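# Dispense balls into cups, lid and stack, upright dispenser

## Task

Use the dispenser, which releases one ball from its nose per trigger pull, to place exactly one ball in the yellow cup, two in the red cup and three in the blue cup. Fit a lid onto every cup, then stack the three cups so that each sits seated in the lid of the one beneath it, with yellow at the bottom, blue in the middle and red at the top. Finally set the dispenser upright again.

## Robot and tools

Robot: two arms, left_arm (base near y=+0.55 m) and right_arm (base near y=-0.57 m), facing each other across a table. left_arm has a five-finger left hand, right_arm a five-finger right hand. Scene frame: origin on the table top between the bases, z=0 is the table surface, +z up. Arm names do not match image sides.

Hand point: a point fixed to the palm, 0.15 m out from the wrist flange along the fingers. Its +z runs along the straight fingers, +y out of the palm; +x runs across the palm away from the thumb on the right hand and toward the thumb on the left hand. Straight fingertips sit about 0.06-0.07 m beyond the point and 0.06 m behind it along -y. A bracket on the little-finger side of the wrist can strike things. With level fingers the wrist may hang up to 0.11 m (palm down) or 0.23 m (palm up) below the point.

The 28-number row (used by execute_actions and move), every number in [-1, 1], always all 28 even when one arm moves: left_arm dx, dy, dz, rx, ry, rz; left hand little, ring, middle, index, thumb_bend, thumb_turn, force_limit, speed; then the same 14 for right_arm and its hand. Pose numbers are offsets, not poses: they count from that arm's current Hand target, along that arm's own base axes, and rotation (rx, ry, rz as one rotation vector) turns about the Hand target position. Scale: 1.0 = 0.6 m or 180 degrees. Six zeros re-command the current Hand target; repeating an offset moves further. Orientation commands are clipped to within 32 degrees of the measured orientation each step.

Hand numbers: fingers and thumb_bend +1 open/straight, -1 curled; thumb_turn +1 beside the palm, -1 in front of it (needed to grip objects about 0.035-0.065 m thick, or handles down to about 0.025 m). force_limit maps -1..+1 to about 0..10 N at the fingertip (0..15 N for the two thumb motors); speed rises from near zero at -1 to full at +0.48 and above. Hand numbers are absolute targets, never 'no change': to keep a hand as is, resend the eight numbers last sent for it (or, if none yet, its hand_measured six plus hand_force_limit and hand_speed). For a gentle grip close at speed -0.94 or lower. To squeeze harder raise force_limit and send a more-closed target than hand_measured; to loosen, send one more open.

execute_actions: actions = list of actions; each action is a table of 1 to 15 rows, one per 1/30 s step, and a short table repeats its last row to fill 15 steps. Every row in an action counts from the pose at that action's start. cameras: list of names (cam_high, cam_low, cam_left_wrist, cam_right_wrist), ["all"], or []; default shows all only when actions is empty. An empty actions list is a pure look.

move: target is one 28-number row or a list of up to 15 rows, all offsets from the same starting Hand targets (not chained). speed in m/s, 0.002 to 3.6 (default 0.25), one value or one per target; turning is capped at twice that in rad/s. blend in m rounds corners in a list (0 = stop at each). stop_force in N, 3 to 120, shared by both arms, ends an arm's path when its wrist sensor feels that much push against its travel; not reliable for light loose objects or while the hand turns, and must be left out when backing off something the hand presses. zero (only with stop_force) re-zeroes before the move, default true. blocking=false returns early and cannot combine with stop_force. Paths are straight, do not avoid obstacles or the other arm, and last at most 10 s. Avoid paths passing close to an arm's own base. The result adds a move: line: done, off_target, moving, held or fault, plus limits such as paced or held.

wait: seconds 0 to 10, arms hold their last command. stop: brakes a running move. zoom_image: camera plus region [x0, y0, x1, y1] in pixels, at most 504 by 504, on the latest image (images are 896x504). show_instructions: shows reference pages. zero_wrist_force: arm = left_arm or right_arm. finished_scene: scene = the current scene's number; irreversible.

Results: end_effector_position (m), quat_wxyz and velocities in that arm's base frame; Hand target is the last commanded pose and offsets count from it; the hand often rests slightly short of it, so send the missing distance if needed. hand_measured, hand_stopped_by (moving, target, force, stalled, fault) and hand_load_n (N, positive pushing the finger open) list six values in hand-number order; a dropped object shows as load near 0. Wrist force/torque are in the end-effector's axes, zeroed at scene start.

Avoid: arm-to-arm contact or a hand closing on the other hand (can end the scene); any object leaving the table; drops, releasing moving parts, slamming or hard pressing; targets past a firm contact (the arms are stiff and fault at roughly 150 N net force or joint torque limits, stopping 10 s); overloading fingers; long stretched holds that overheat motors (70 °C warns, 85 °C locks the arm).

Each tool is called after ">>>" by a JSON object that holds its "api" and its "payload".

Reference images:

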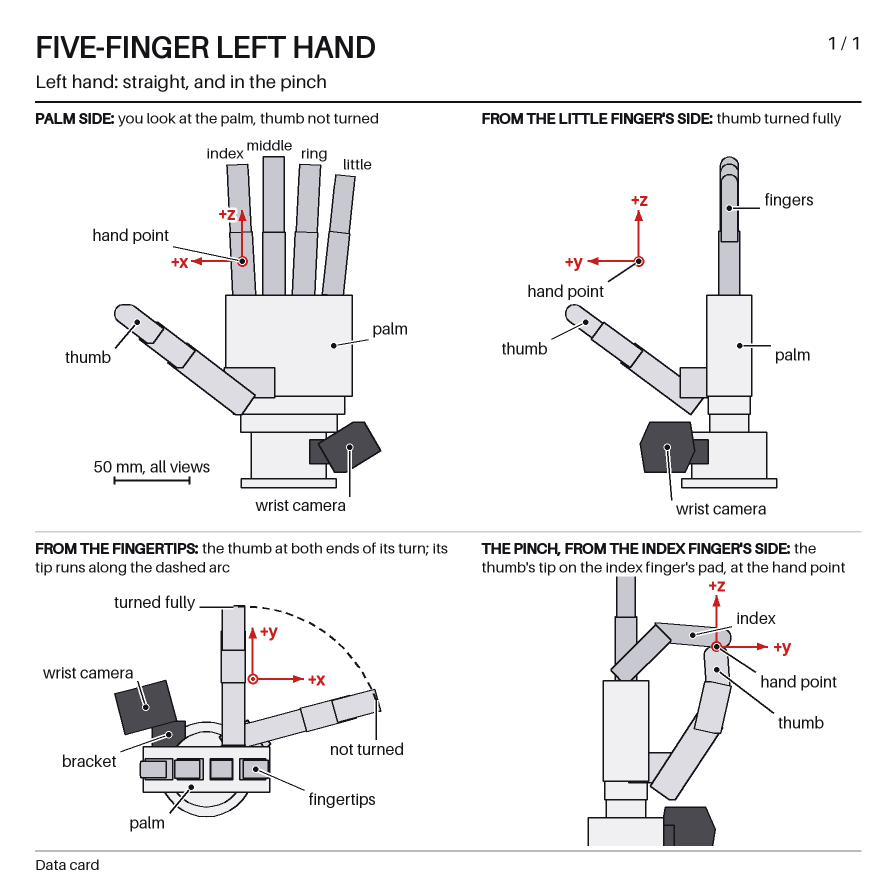

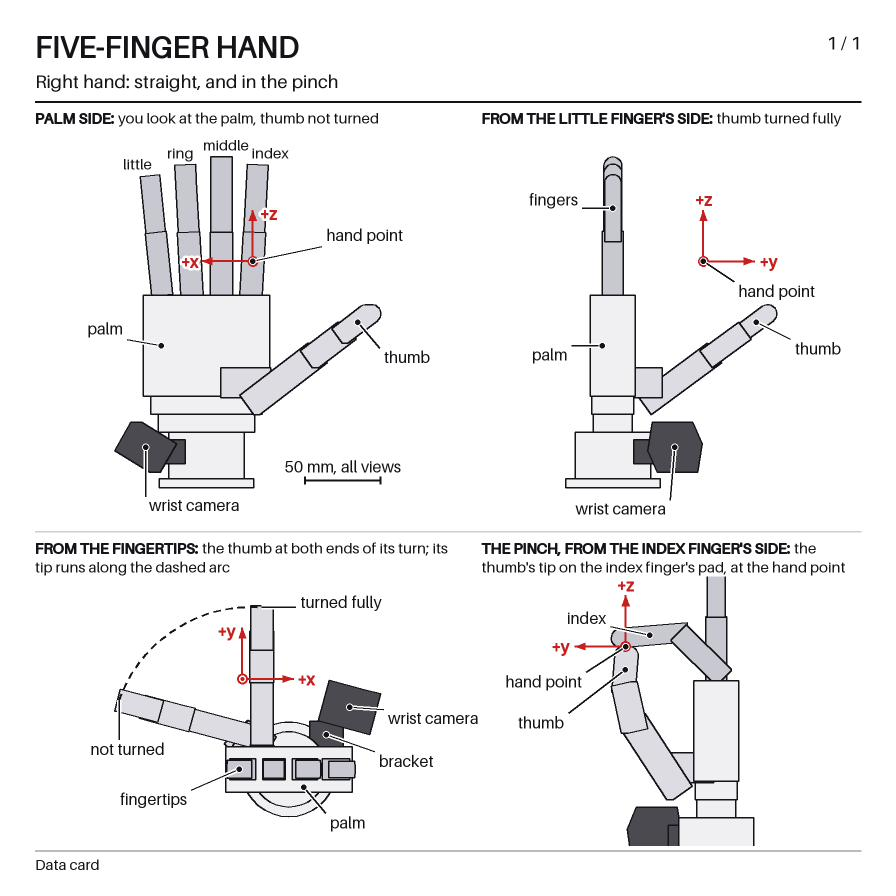

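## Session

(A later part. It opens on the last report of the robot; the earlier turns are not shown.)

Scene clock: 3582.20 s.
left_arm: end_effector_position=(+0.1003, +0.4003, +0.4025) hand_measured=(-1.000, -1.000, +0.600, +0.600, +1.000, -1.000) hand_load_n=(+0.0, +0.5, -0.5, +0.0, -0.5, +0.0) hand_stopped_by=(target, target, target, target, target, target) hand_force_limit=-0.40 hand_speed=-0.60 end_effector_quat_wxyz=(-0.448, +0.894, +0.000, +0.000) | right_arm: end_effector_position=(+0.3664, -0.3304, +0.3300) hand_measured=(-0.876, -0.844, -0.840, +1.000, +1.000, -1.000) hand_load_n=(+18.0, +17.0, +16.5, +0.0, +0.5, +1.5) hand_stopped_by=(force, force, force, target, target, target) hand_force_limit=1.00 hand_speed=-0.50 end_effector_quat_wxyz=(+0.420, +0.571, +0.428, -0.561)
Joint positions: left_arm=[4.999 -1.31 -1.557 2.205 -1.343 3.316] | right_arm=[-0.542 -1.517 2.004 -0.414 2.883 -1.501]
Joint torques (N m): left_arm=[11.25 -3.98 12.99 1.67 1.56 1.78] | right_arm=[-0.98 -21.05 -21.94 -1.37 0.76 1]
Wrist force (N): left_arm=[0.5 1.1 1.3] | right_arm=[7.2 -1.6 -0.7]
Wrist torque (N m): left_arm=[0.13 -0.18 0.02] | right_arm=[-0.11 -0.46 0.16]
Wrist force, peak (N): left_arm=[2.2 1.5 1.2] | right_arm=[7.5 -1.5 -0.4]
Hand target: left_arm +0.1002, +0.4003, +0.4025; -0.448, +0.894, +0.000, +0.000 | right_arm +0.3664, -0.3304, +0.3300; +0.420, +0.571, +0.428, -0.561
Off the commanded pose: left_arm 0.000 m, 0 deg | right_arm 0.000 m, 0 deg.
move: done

>>> {"api": "move", "payload": {"target": [[0,0,0,0,0,0,-1,-1,0.6,0.6,1,-1,-0.4,-0.6,0.5253,-0.1042,0,0,0,0,-1,-1,-1,1,1,-1,1,-0.5],[0,0,0,0,0,0,-1,-1,0.6,0.6,1,-1,-0.4,-0.6,0.5253,-0.2042,0,0,0,0,-1,-1,-1,1,1,-1,1,-0.5]], "speed": [0.1,0.06], "cameras": ["cam_high","cam_low"]}}

>>> {"api": "zoom_image", "payload": {"camera": "cam_high", "region": [490, 210, 630, 310]}}

Scene clock: 3601.10 s.
left_arm: end_effector_position=(+0.1002, +0.4003, +0.4025) hand_measured=(-1.000, -1.000, +0.600, +0.600, +1.000, -1.000) hand_load_n=(+0.0, +0.0, +0.0, +0.0, +0.0, +0.0) hand_stopped_by=(target, target, target, target, target, target) hand_force_limit=-0.40 hand_speed=-0.60 end_effector_quat_wxyz=(-0.448, +0.894, +0.000, +0.000) | right_arm: end_effector_position=(+0.6816, -0.4530, +0.3300) hand_measured=(-0.876, -0.844, -0.830, +1.000, +1.000, -1.000) hand_load_n=(+0.0, +8.5, +10.5, +0.0, +0.0, -0.5) hand_stopped_by=(force, force, force, target, target, target) hand_force_limit=1.00 hand_speed=-0.50 end_effector_quat_wxyz=(+0.420, +0.571, +0.428, -0.561)
Joint positions: left_arm=[4.999 -1.311 -1.557 2.205 -1.343 3.317] | right_arm=[-0.46 -0.688 0.763 0.032 2.965 -1.466]
Joint torques (N m): left_arm=[10.37 -2.47 26.81 1.32 2.39 2.14] | right_arm=[9.25 -62.73 -12.66 0.99 1.54 2.22]
Wrist force (N): left_arm=[0.5 1.2 1.1] | right_arm=[7.3 -1.0 -0.9]
Wrist torque (N m): left_arm=[0.15 -0.18 -0.02] | right_arm=[0.01 -0.44 0.12]
Wrist force, peak (N): left_arm=[0.5 1.4 1.4] | right_arm=[19.0 28.3 11.0]
Hand target: left_arm +0.1002, +0.4003, +0.4025; -0.448, +0.894, +0.000, +0.000 | right_arm +0.6816, -0.4529, +0.3300; +0.420, +0.571, +0.428, -0.561
Off the commanded pose: left_arm 0.000 m, 0 deg | right_arm 0.000 m, 0 deg.
move: done
Images, in order (width x height): cam_high 896x504, cam_low 896x504.

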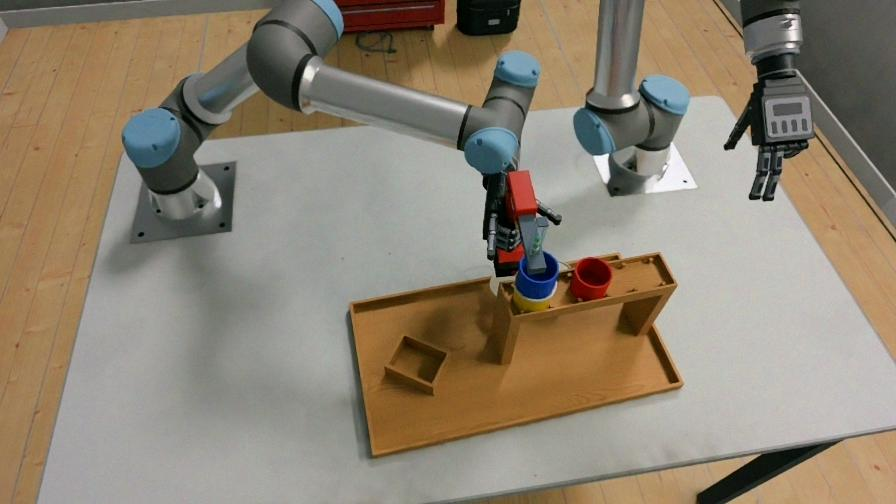

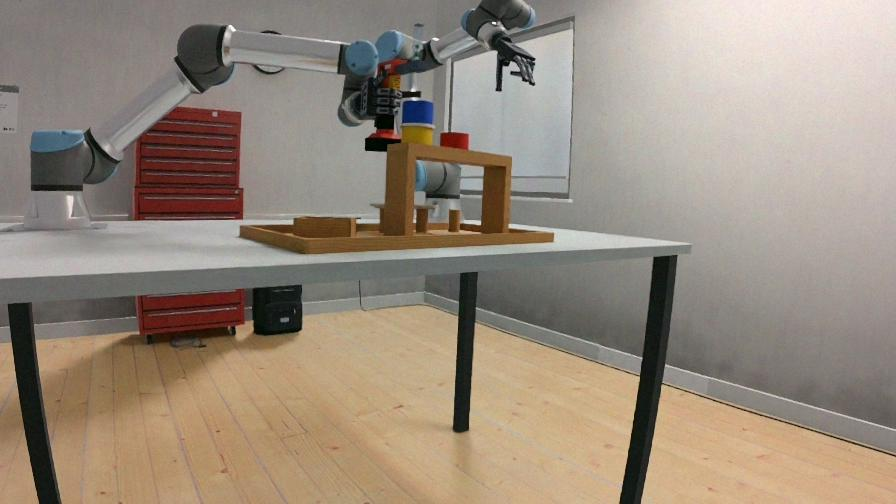

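Scaled by 3.600 from the camera's 896x504 image, which has a finer 1280x720 frame.

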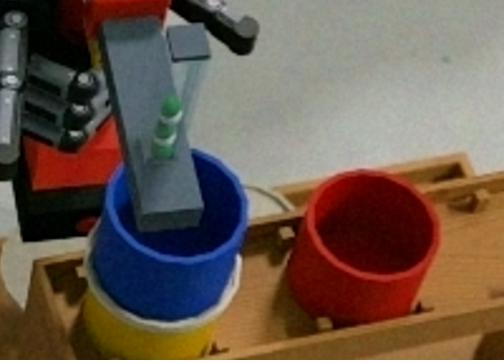

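>>> {"api": "zoom_image", "payload": {"camera": "cam_high", "region": [465, 160, 585, 280]}}

>>> {"api": "zoom_image", "payload": {"camera": "cam_low", "region": [340, 40, 460, 160]}}

Scaled by 4.200 from the camera's 896x504 image, which has a finer 1280x720 frame.

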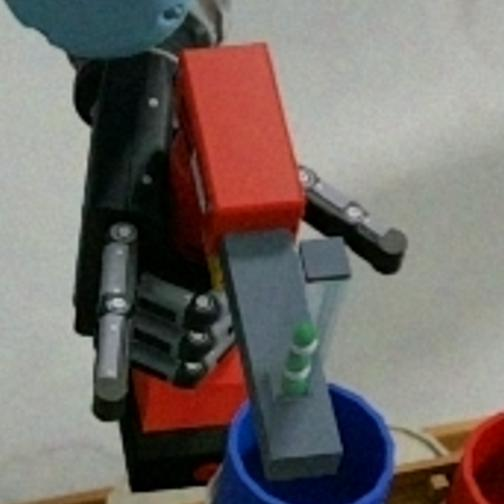

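Scaled by 4.200 from the camera's 896x504 image, which has a finer 1280x720 frame.

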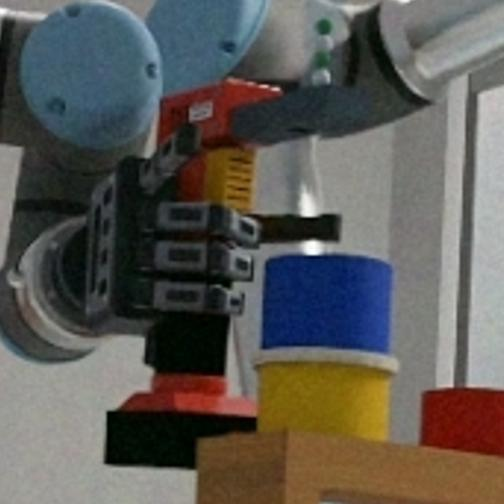

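>>> {"api": "move", "payload": {"target": [0,0,0,0,0,0,-1,-1,0.6,0.6,1,-1,-0.4,-0.6,0,0,0,0,0,0,-0.98,-0.98,-0.98,1,1,-1,1,-0.8], "speed": 0.1, "cameras": ["cam_high","cam_right_wrist"]}}

>>> {"api": "zoom_image", "payload": {"camera": "cam_high", "region": [465, 160, 585, 280]}}

Scene clock: 3644.57 s.
left_arm: end_effector_position=(+0.1002, +0.4003, +0.4025) hand_measured=(-1.000, -1.000, +0.600, +0.600, +1.000, -1.000) hand_load_n=(+0.0, +0.0, +0.0, -0.5, +0.0, +0.0) hand_stopped_by=(target, target, target, target, target, target) hand_force_limit=-0.40 hand_speed=-0.60 end_effector_quat_wxyz=(-0.448, +0.894, +0.000, +0.000) | right_arm: end_effector_position=(+0.6816, -0.4529, +0.3300) hand_measured=(-0.908, -0.854, -0.830, +1.000, +1.000, -1.000) hand_load_n=(+16.0, +16.0, +10.0, +0.0, +0.0, -0.5) hand_stopped_by=(force, force, force, target, target, target) hand_force_limit=1.00 hand_speed=-0.80 end_effector_quat_wxyz=(+0.420, +0.571, +0.428, -0.561)
Joint positions: left_arm=[4.999 -1.311 -1.557 2.205 -1.343 3.317] | right_arm=[-0.46 -0.688 0.764 0.032 2.965 -1.466]
Joint torques (N m): left_arm=[10.42 3.72 18.38 -1.2 0.07 2.05] | right_arm=[9.52 -63.35 -13.69 -1.03 -0.67 2.18]
Wrist force (N): left_arm=[0.4 1.2 1.0] | right_arm=[7.5 -1.0 -1.0]
Wrist torque (N m): left_arm=[0.16 -0.18 -0.02] | right_arm=[0.02 -0.46 0.12]
Wrist force, peak (N): left_arm=[0.3 1.3 1.6] | right_arm=[7.7 -0.9 -1.0]
Hand target: left_arm +0.1002, +0.4003, +0.4025; -0.448, +0.894, +0.000, +0.000 | right_arm +0.6816, -0.4529, +0.3300; +0.420, +0.571, +0.428, -0.561
Off the commanded pose: left_arm 0.000 m, 0 deg | right_arm 0.000 m, 0 deg.
move: done
Images, in order (width x height): cam_high 896x504, cam_right_wrist 896x504.

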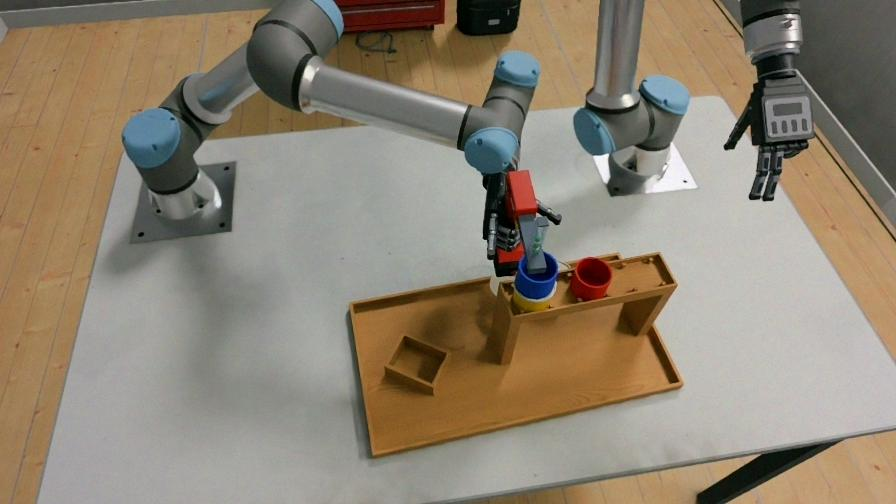

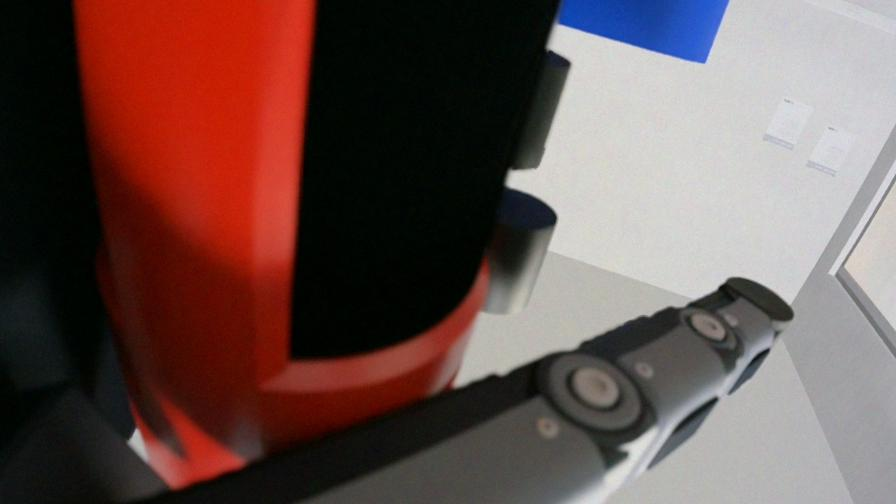

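Scaled by 4.200 from the camera's 896x504 image, which has a finer 1280x720 frame.

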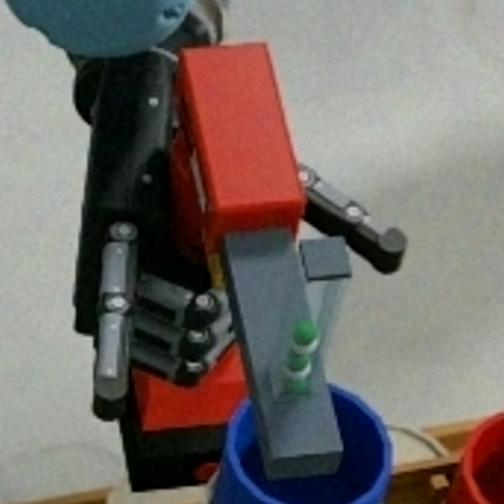

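>>> {"api": "zoom_image", "payload": {"camera": "cam_high", "region": [505, 205, 575, 285]}}

Scaled by 6.300 from the camera's 896x504 image, which has a finer 1280x720 frame.

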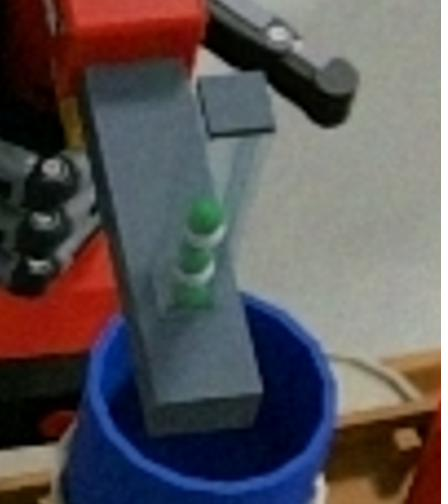

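>>> {"api": "move", "payload": {"target": [[0,0,0,0,0,0,-1,-1,0.6,0.6,1,-1,-0.4,-0.6,0.0402,0.0161,0,0,0,0,-0.98,-0.98,-0.98,1,1,-1,1,-0.8],[0,0,0,0,0,0,-1,-1,0.6,0.6,1,-1,-0.4,-0.6,0.0402,0.0161,-0.0333,0,0,0,-0.98,-0.98,-0.98,1,1,-1,1,-0.8]], "speed": 0.05, "cameras": ["cam_high","cam_low"]}}

>>> {"api": "zoom_image", "payload": {"camera": "cam_high", "region": [505, 205, 575, 285]}}

>>> {"api": "zoom_image", "payload": {"camera": "cam_low", "region": [340, 40, 460, 160]}}

Scene clock: 3712.70 s.
left_arm: end_effector_position=(+0.1002, +0.4003, +0.4025) hand_measured=(-1.000, -1.000, +0.600, +0.600, +1.000, -1.000) hand_load_n=(+0.0, +0.0, +0.0, +0.0, +0.0, +0.0) hand_stopped_by=(target, target, target, target, target, target) hand_force_limit=-0.40 hand_speed=-0.60 end_effector_quat_wxyz=(-0.448, +0.894, +0.000, +0.000) | right_arm: end_effector_position=(+0.7057, -0.4432, +0.3100) hand_measured=(-0.908, -0.854, -0.830, +1.000, +1.000, -1.000) hand_load_n=(+16.0, +16.0, +9.5, +0.0, +0.0, -0.5) hand_stopped_by=(force, force, force, target, target, target) hand_force_limit=1.00 hand_speed=-0.80 end_effector_quat_wxyz=(+0.420, +0.571, +0.428, -0.561)
Joint positions: left_arm=[4.999 -1.311 -1.557 2.205 -1.343 3.317] | right_arm=[-0.434 -0.601 0.651 0.075 2.991 -1.447]
Joint torques (N m): left_arm=[8.89 14.49 11.31 -1.78 -1.05 1.84] | right_arm=[-7.4 -64.36 -11.92 -1.07 -1.21 -0.93]
Wrist force (N): left_arm=[0.8 1.2 1.5] | right_arm=[7.1 -0.8 -1.0]
Wrist torque (N m): left_arm=[0.12 -0.22 0.00] | right_arm=[0.03 -0.39 0.25]
Wrist force, peak (N): left_arm=[0.5 1.3 1.8] | right_arm=[7.8 -0.8 -1.2]
Hand target: left_arm +0.1002, +0.4003, +0.4025; -0.448, +0.894, +0.000, +0.000 | right_arm +0.7057, -0.4432, +0.3100; +0.420, +0.571, +0.428, -0.561
Off the commanded pose: left_arm 0.000 m, 0 deg | right_arm 0.000 m, 0 deg.
move: done
Images, in order (width x height): cam_high 896x504, cam_low 896x504.

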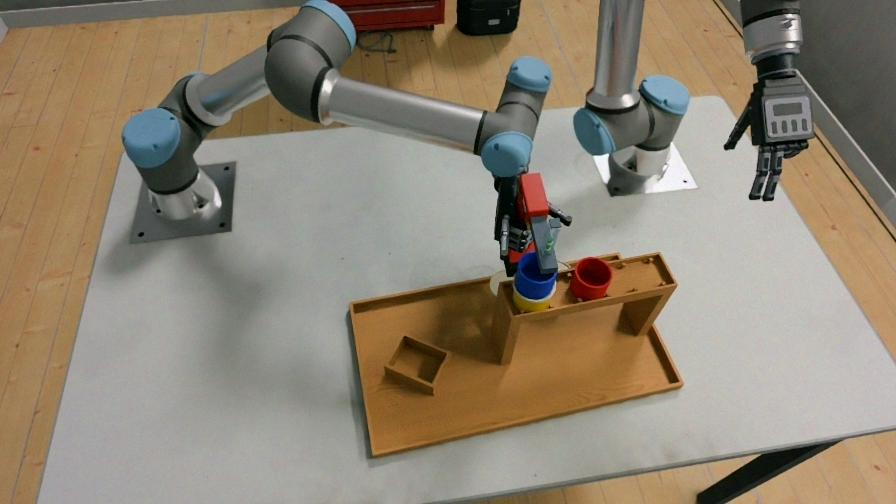

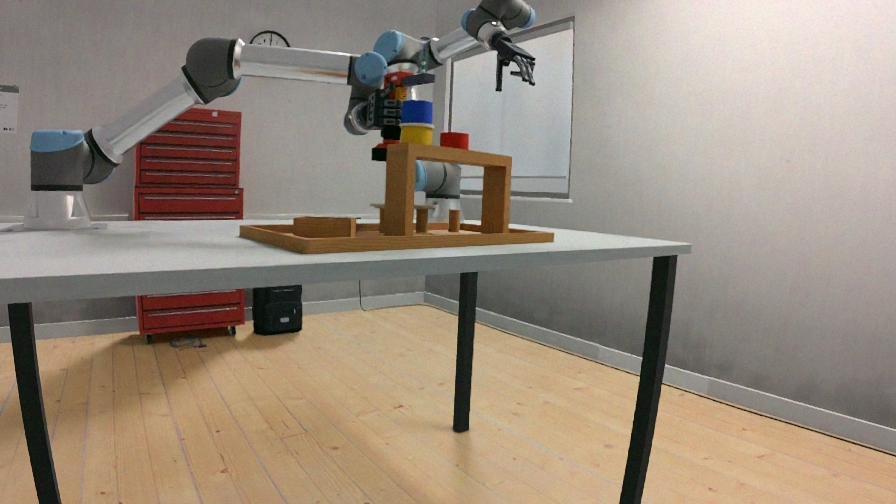

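Scaled by 6.300 from the camera's 896x504 image, which has a finer 1280x720 frame.

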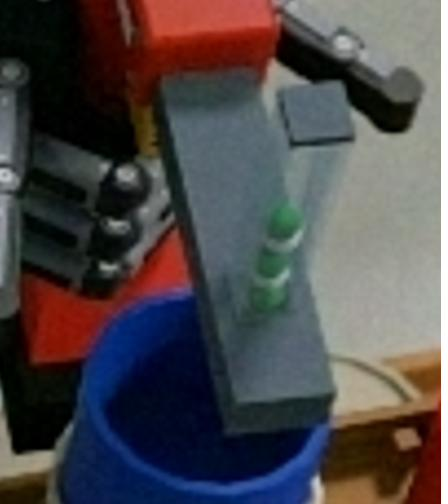

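Scaled by 4.200 from the camera's 896x504 image, which has a finer 1280x720 frame.

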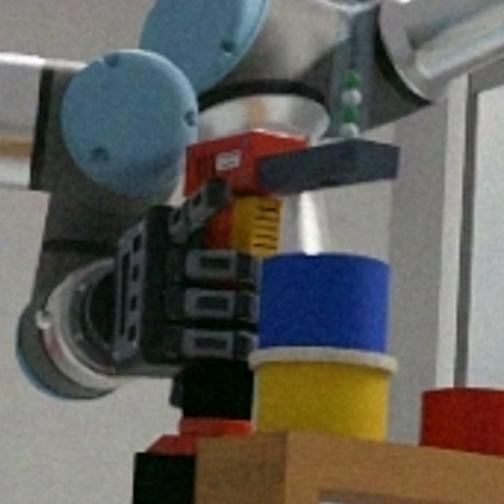

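>>> {"api": "move", "payload": {"target": [0,0,0,0,0,0,-1,-1,0.6,0.6,1,-1,-0.4,-0.6,0,0,0,0,0,0,-0.98,-0.98,-0.98,-1,1,-1,1,-0.6], "speed": 0.05, "cameras": ["cam_high","cam_low"]}}

>>> {"api": "zoom_image", "payload": {"camera": "cam_high", "region": [505, 205, 575, 285]}}

>>> {"api": "zoom_image", "payload": {"camera": "cam_low", "region": [340, 40, 460, 160]}}

Scene clock: 3737.03 s.
left_arm: end_effector_position=(+0.1002, +0.4003, +0.4025) hand_measured=(-1.000, -1.000, +0.600, +0.600, +1.000, -1.000) hand_load_n=(+0.5, +0.5, +0.0, +0.0, +0.0, +0.0) hand_stopped_by=(target, target, target, target, target, target) hand_force_limit=-0.40 hand_speed=-0.60 end_effector_quat_wxyz=(-0.448, +0.894, +0.000, +0.000) | right_arm: end_effector_position=(+0.7057, -0.4432, +0.3100) hand_measured=(-0.908, -0.854, -0.830, -0.724, +1.000, -1.000) hand_load_n=(+12.5, +13.5, +8.0, +14.5, +0.5, +0.0) hand_stopped_by=(force, force, force, force, target, target) hand_force_limit=1.00 hand_speed=-0.60 end_effector_quat_wxyz=(+0.420, +0.571, +0.428, -0.561)
Joint positions: left_arm=[4.999 -1.311 -1.557 2.205 -1.343 3.317] | right_arm=[-0.434 -0.601 0.652 0.075 2.991 -1.447]
Joint torques (N m): left_arm=[8.75 15.83 11.26 -1.74 -1.24 1.69] | right_arm=[-6.66 -66.24 -12.63 -1.7 -0.72 -1.79]
Wrist force (N): left_arm=[0.6 1.1 1.2] | right_arm=[7.2 -0.9 -0.9]
Wrist torque (N m): left_arm=[0.11 -0.19 -0.01] | right_arm=[0.01 -0.40 0.24]
Wrist force, peak (N): left_arm=[0.4 1.5 1.6] | right_arm=[7.4 -1.0 -0.9]
Hand target: left_arm +0.1002, +0.4003, +0.4025; -0.448, +0.894, +0.000, +0.000 | right_arm +0.7057, -0.4432, +0.3100; +0.420, +0.571, +0.428, -0.561
Off the commanded pose: left_arm 0.000 m, 0 deg | right_arm 0.000 m, 0 deg.
move: done
Images, in order (width x height): cam_high 896x504, cam_low 896x504.

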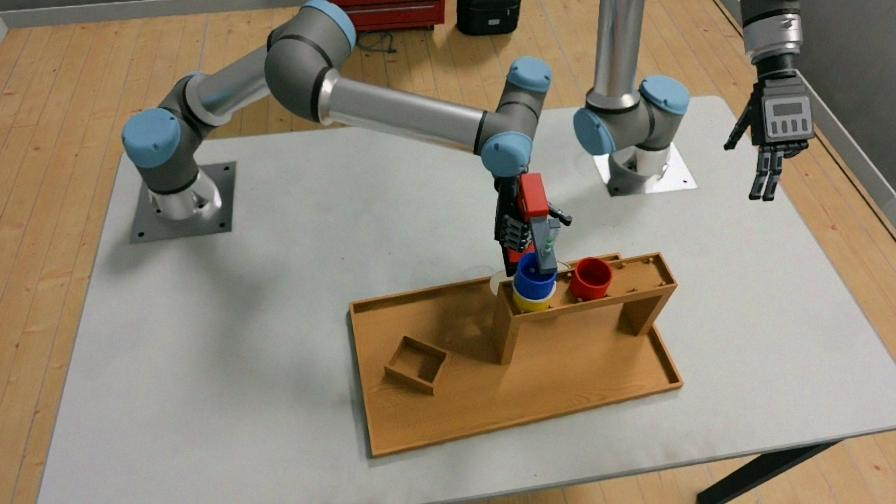

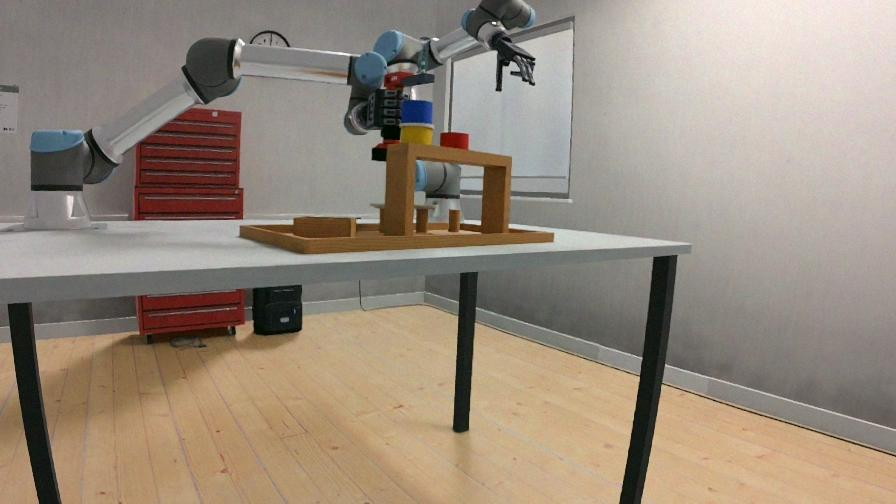

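Scaled by 6.300 from the camera's 896x504 image, which has a finer 1280x720 frame.

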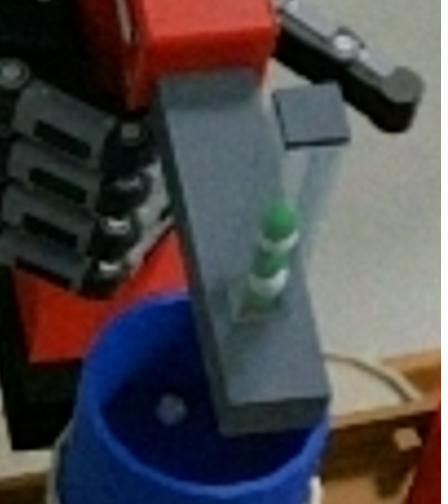

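Scaled by 4.200 from the camera's 896x504 image, which has a finer 1280x720 frame.

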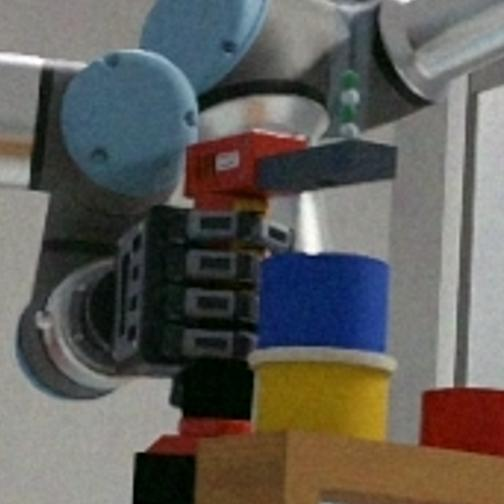

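>>> {"api": "move", "payload": {"target": [0,0,0,0,0,0,-1,-1,0.6,0.6,1,-1,-0.4,-0.6,0,0,0,0,0,0,-0.98,-0.98,-0.98,1,1,-1,1,-0.3], "speed": 0.05, "cameras": ["cam_high","cam_low"]}}

>>> {"api": "zoom_image", "payload": {"camera": "cam_high", "region": [505, 205, 575, 285]}}

Scene clock: 3743.40 s.
left_arm: end_effector_position=(+0.1002, +0.4003, +0.4025) hand_measured=(-1.000, -1.000, +0.600, +0.600, +1.000, -1.000) hand_load_n=(+0.0, +0.0, +0.0, +0.0, +0.0, +0.0) hand_stopped_by=(target, target, target, target, target, target) hand_force_limit=-0.40 hand_speed=-0.60 end_effector_quat_wxyz=(-0.448, +0.894, +0.000, +0.000) | right_arm: end_effector_position=(+0.7057, -0.4432, +0.3100) hand_measured=(-0.908, -0.854, -0.830, +1.000, +1.000, -1.000) hand_load_n=(+12.5, +14.0, +8.5, +0.0, +0.5, +0.0) hand_stopped_by=(force, force, force, target, target, target) hand_force_limit=1.00 hand_speed=-0.30 end_effector_quat_wxyz=(+0.420, +0.571, +0.428, -0.561)
Joint positions: left_arm=[4.999 -1.311 -1.557 2.205 -1.343 3.317] | right_arm=[-0.434 -0.601 0.652 0.075 2.991 -1.447]
Joint torques (N m): left_arm=[8.56 15.05 10.92 -1.88 -1.16 1.67] | right_arm=[-0.5 -65.32 -13.85 -1.34 0.78 -1.1]
Wrist force (N): left_arm=[0.3 1.4 1.3] | right_arm=[7.1 -1.1 -0.9]
Wrist torque (N m): left_arm=[0.16 -0.15 -0.03] | right_arm=[-0.02 -0.38 0.23]
Wrist force, peak (N): left_arm=[0.3 1.4 1.6] | right_arm=[7.3 -1.0 -0.9]
Hand target: left_arm +0.1002, +0.4003, +0.4025; -0.448, +0.894, +0.000, +0.000 | right_arm +0.7057, -0.4432, +0.3100; +0.420, +0.571, +0.428, -0.561
Off the commanded pose: left_arm 0.000 m, 0 deg | right_arm 0.000 m, 0 deg.
move: done
Images, in order (width x height): cam_high 896x504, cam_low 896x504.

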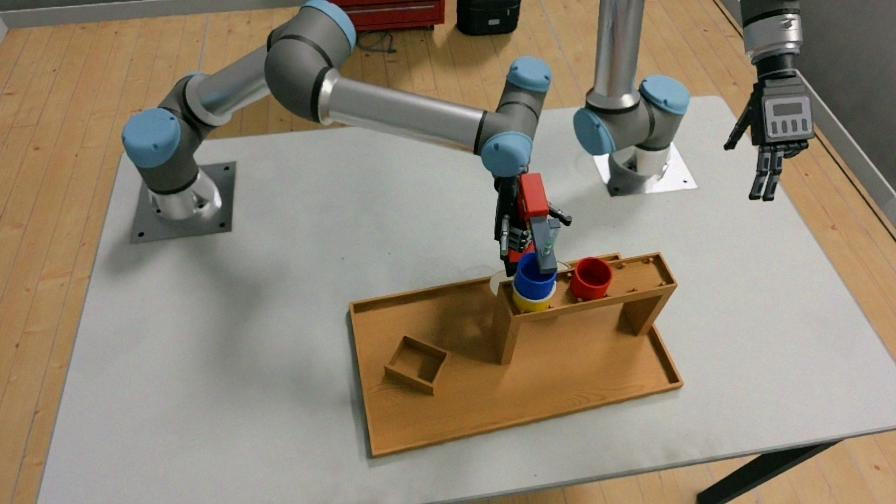

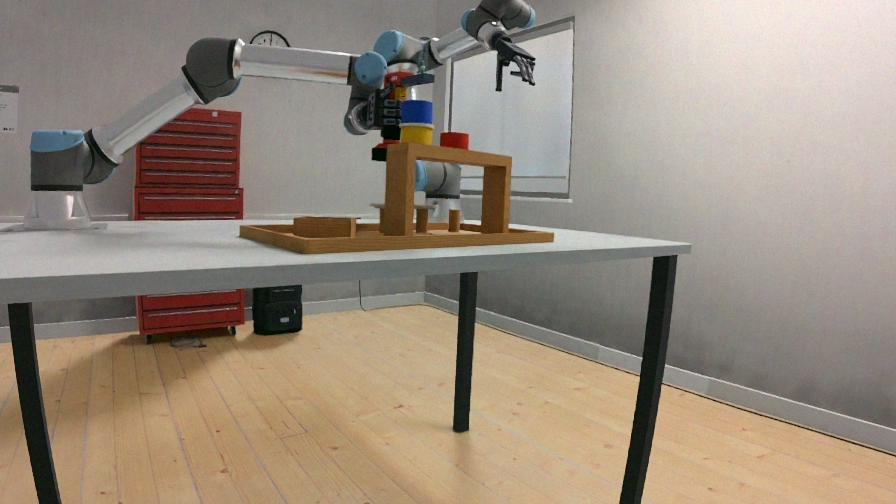

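Scaled by 6.300 from the camera's 896x504 image, which has a finer 1280x720 frame.

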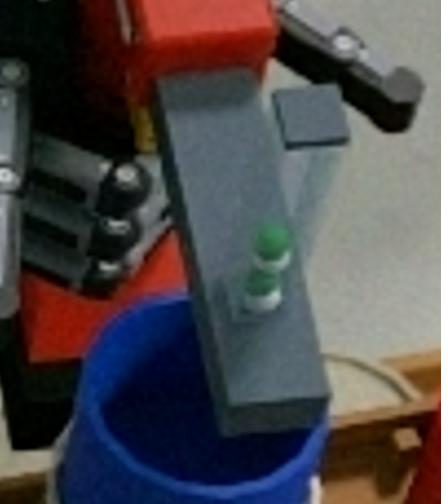

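>>> {"api": "move", "payload": {"target": [0,0,0,0,0,0,-1,-1,0.6,0.6,1,-1,-0.4,-0.6,0,0,0,0,0,0,-0.98,-0.98,-0.98,-1,1,-1,1,-0.6], "speed": 0.05, "cameras": ["cam_high"]}}

>>> {"api": "zoom_image", "payload": {"camera": "cam_high", "region": [505, 205, 575, 285]}}

>>> {"api": "move", "payload": {"target": [0,0,0,0,0,0,-1,-1,0.6,0.6,1,-1,-0.4,-0.6,0,0,0,0,0,0,-0.98,-0.98,-0.98,1,1,-1,1,-0.3], "speed": 0.05, "cameras": ["cam_high"]}}

>>> {"api": "zoom_image", "payload": {"camera": "cam_high", "region": [505, 205, 575, 285]}}

Scene clock: 3753.83 s.
left_arm: end_effector_position=(+0.1002, +0.4003, +0.4025) hand_measured=(-1.000, -1.000, +0.600, +0.600, +1.000, -1.000) hand_load_n=(+0.0, +0.0, -0.5, +0.0, +0.0, +0.0) hand_stopped_by=(target, target, target, target, target, target) hand_force_limit=-0.40 hand_speed=-0.60 end_effector_quat_wxyz=(-0.448, +0.894, +0.000, +0.000) | right_arm: end_effector_position=(+0.7057, -0.4432, +0.3100) hand_measured=(-0.908, -0.854, -0.830, -0.726, +1.000, -1.000) hand_load_n=(+12.5, +13.5, +8.0, +14.5, +0.5, +0.0) hand_stopped_by=(force, force, force, force, target, target) hand_force_limit=1.00 hand_speed=-0.60 end_effector_quat_wxyz=(+0.420, +0.571, +0.428, -0.561)
Joint positions: left_arm=[4.999 -1.311 -1.557 2.205 -1.343 3.317] | right_arm=[-0.434 -0.601 0.652 0.075 2.991 -1.447]
Joint torques (N m): left_arm=[8 14.56 10.78 -1.96 -1.27 1.63] | right_arm=[5.81 -61.61 -16.82 0.13 0.97 -0.1]
Wrist force (N): left_arm=[0.5 1.2 1.5] | right_arm=[7.1 -1.0 -0.9]
Wrist torque (N m): left_arm=[0.12 -0.18 -0.01] | right_arm=[-0.01 -0.40 0.24]
Wrist force, peak (N): left_arm=[0.4 1.3 1.7] | right_arm=[7.4 -1.1 -0.9]
Hand target: left_arm +0.1002, +0.4003, +0.4025; -0.448, +0.894, +0.000, +0.000 | right_arm +0.7057, -0.4432, +0.3100; +0.420, +0.571, +0.428, -0.561
Off the commanded pose: left_arm 0.000 m, 0 deg | right_arm 0.000 m, 0 deg.
move: done
Images, in order (width x height): cam_high 896x504.

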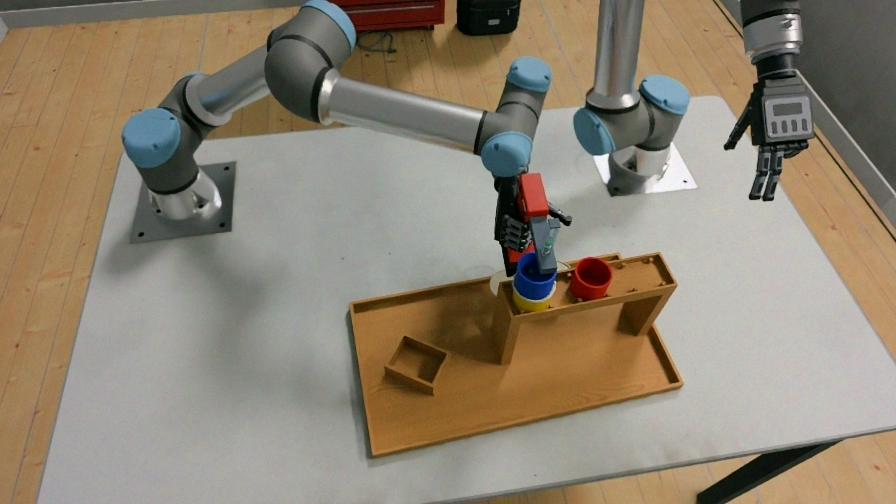

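Scaled by 6.300 from the camera's 896x504 image, which has a finer 1280x720 frame.

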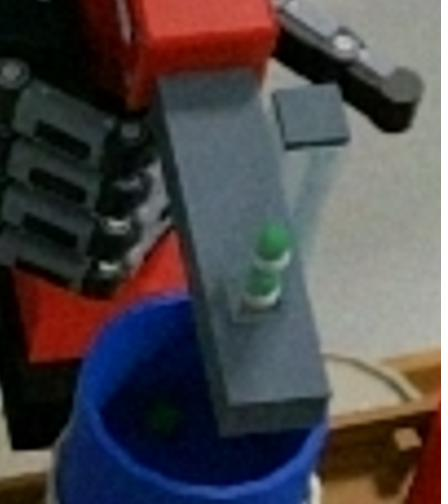

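Scene clock: 3755.00 s.
left_arm: end_effector_position=(+0.1002, +0.4003, +0.4025) hand_measured=(-1.000, -1.000, +0.600, +0.600, +1.000, -1.000) hand_load_n=(+0.0, +0.0, +0.0, +0.0, +0.0, +0.0) hand_stopped_by=(target, target, target, target, target, target) hand_force_limit=-0.40 hand_speed=-0.60 end_effector_quat_wxyz=(-0.448, +0.894, +0.000, +0.000) | right_arm: end_effector_position=(+0.7057, -0.4432, +0.3100) hand_measured=(-0.908, -0.854, -0.830, +1.000, +1.000, -1.000) hand_load_n=(+12.5, +13.5, +8.5, +0.0, +0.5, +0.0) hand_stopped_by=(force, force, force, target, target, target) hand_force_limit=1.00 hand_speed=-0.30 end_effector_quat_wxyz=(+0.420, +0.571, +0.428, -0.561)
Joint positions: left_arm=[4.999 -1.311 -1.557 2.205 -1.343 3.317] | right_arm=[-0.434 -0.601 0.652 0.075 2.991 -1.447]
Joint torques (N m): left_arm=[7.85 15.23 10.85 -1.82 -1.08 1.75] | right_arm=[5.88 -62.13 -17.74 0.29 0.96 -0.09]
Wrist force (N): left_arm=[0.3 1.1 1.4] | right_arm=[7.1 -1.0 -0.9]
Wrist torque (N m): left_arm=[0.12 -0.15 -0.02] | right_arm=[-0.01 -0.38 0.24]
Wrist force, peak (N): left_arm=[0.4 1.4 1.5] | right_arm=[7.3 -0.9 -1.0]
Hand target: left_arm +0.1002, +0.4003, +0.4025; -0.448, +0.894, +0.000, +0.000 | right_arm +0.7057, -0.4432, +0.3100; +0.420, +0.571, +0.428, -0.561
Off the commanded pose: left_arm 0.000 m, 0 deg | right_arm 0.000 m, 0 deg.
move: done
Images, in order (width x height): cam_high 896x504.

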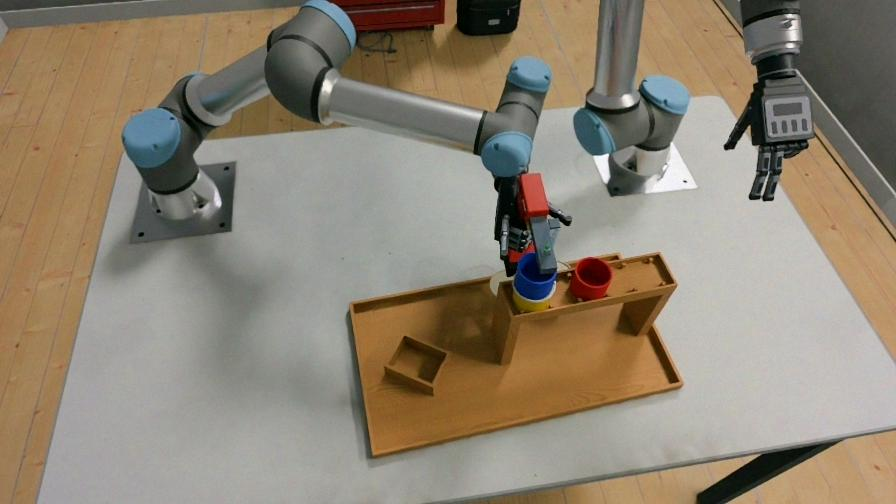

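Scaled by 6.300 from the camera's 896x504 image, which has a finer 1280x720 frame.

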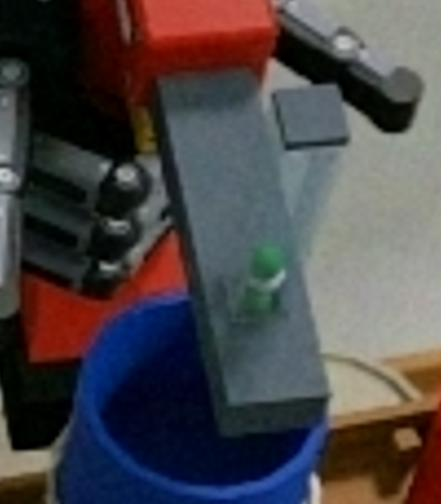

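Two dropped (white, then green). Third pull.

>>> {"api": "move", "payload": {"target": [0,0,0,0,0,0,-1,-1,0.6,0.6,1,-1,-0.4,-0.6,0,0,0,0,0,0,-0.98,-0.98,-0.98,-1,1,-1,1,-0.6], "speed": 0.05, "cameras": ["cam_high"]}}

>>> {"api": "zoom_image", "payload": {"camera": "cam_high", "region": [505, 205, 575, 285]}}

>>> {"api": "move", "payload": {"target": [0,0,0,0,0,0,-1,-1,0.6,0.6,1,-1,-0.4,-0.6,0,0,0,0,0,0,-0.98,-0.98,-0.98,1,1,-1,1,-0.3], "speed": 0.05, "cameras": ["cam_high"]}}

>>> {"api": "zoom_image", "payload": {"camera": "cam_high", "region": [505, 205, 575, 285]}}

Scene clock: 3766.70 s.
left_arm: end_effector_position=(+0.1002, +0.4003, +0.4025) hand_measured=(-1.000, -1.000, +0.600, +0.600, +1.000, -1.000) hand_load_n=(+0.0, +0.0, +0.0, +0.0, +0.0, +0.0) hand_stopped_by=(target, target, target, target, target, target) hand_force_limit=-0.40 hand_speed=-0.60 end_effector_quat_wxyz=(-0.448, +0.894, +0.000, +0.000) | right_arm: end_effector_position=(+0.7057, -0.4432, +0.3100) hand_measured=(-0.908, -0.854, -0.830, -0.726, +1.000, -1.000) hand_load_n=(+12.0, +13.5, +8.0, +14.5, +0.5, +0.5) hand_stopped_by=(force, force, force, force, target, target) hand_force_limit=1.00 hand_speed=-0.60 end_effector_quat_wxyz=(+0.420, +0.571, +0.428, -0.561)
Joint positions: left_arm=[4.999 -1.311 -1.557 2.205 -1.343 3.317] | right_arm=[-0.434 -0.601 0.652 0.075 2.991 -1.447]
Joint torques (N m): left_arm=[7.83 15.1 10.45 -1.81 -1.16 1.63] | right_arm=[5.57 -60.03 -20.11 0.87 0.85 0.78]
Wrist force (N): left_arm=[0.4 1.0 1.2] | right_arm=[7.1 -1.0 -0.8]
Wrist torque (N m): left_arm=[0.11 -0.17 -0.01] | right_arm=[0.00 -0.40 0.24]
Wrist force, peak (N): left_arm=[0.5 1.2 1.7] | right_arm=[7.4 -1.0 -1.0]
Hand target: left_arm +0.1002, +0.4003, +0.4025; -0.448, +0.894, +0.000, +0.000 | right_arm +0.7057, -0.4432, +0.3100; +0.420, +0.571, +0.428, -0.561
Off the commanded pose: left_arm 0.000 m, 0 deg | right_arm 0.000 m, 0 deg.
move: done
Images, in order (width x height): cam_high 896x504.

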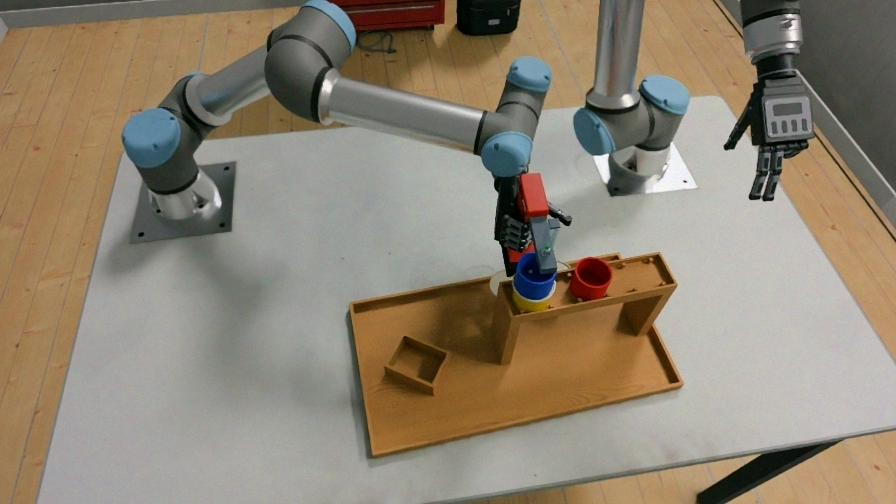

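Scaled by 6.300 from the camera's 896x504 image, which has a finer 1280x720 frame.

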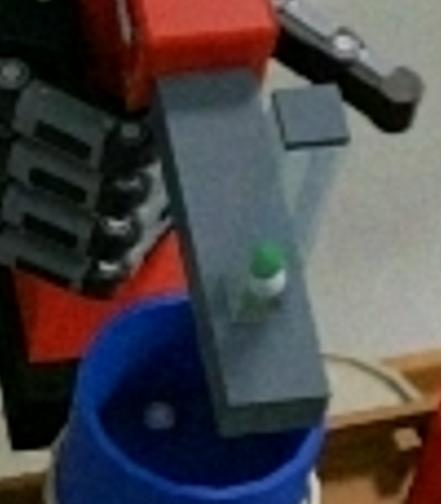

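Scene clock: 3767.87 s.
left_arm: end_effector_position=(+0.1002, +0.4003, +0.4025) hand_measured=(-1.000, -1.000, +0.600, +0.600, +1.000, -1.000) hand_load_n=(+0.0, +0.0, +0.0, +0.0, +0.0, +0.0) hand_stopped_by=(target, target, target, target, target, target) hand_force_limit=-0.40 hand_speed=-0.60 end_effector_quat_wxyz=(-0.448, +0.894, +0.000, +0.000) | right_arm: end_effector_position=(+0.7057, -0.4432, +0.3100) hand_measured=(-0.908, -0.854, -0.830, +1.000, +1.000, -1.000) hand_load_n=(+12.0, +13.5, +8.5, +0.0, +0.5, +0.5) hand_stopped_by=(force, force, force, target, target, target) hand_force_limit=1.00 hand_speed=-0.30 end_effector_quat_wxyz=(+0.420, +0.571, +0.428, -0.561)
Joint positions: left_arm=[4.999 -1.311 -1.557 2.205 -1.343 3.317] | right_arm=[-0.434 -0.601 0.652 0.075 2.991 -1.447]
Joint torques (N m): left_arm=[7.31 14.74 9.83 -1.84 -1.15 1.53] | right_arm=[5.14 -59.6 -20.7 0.77 0.9 1.01]
Wrist force (N): left_arm=[0.5 1.4 1.2] | right_arm=[6.9 -0.8 -1.0]
Wrist torque (N m): left_arm=[0.16 -0.18 -0.02] | right_arm=[0.02 -0.35 0.23]
Wrist force, peak (N): left_arm=[0.6 1.3 1.7] | right_arm=[7.3 -0.9 -1.0]
Hand target: left_arm +0.1002, +0.4003, +0.4025; -0.448, +0.894, +0.000, +0.000 | right_arm +0.7057, -0.4432, +0.3100; +0.420, +0.571, +0.428, -0.561
Off the commanded pose: left_arm 0.000 m, 0 deg | right_arm 0.000 m, 0 deg.
move: done
Images, in order (width x height): cam_high 896x504.

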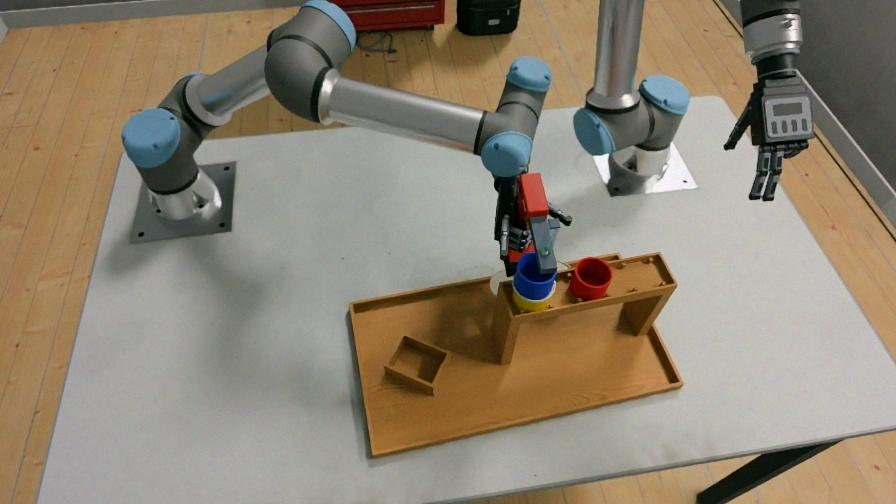

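Scaled by 6.300 from the camera's 896x504 image, which has a finer 1280x720 frame.

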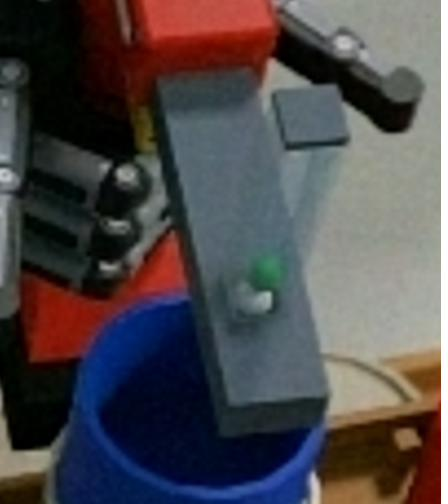

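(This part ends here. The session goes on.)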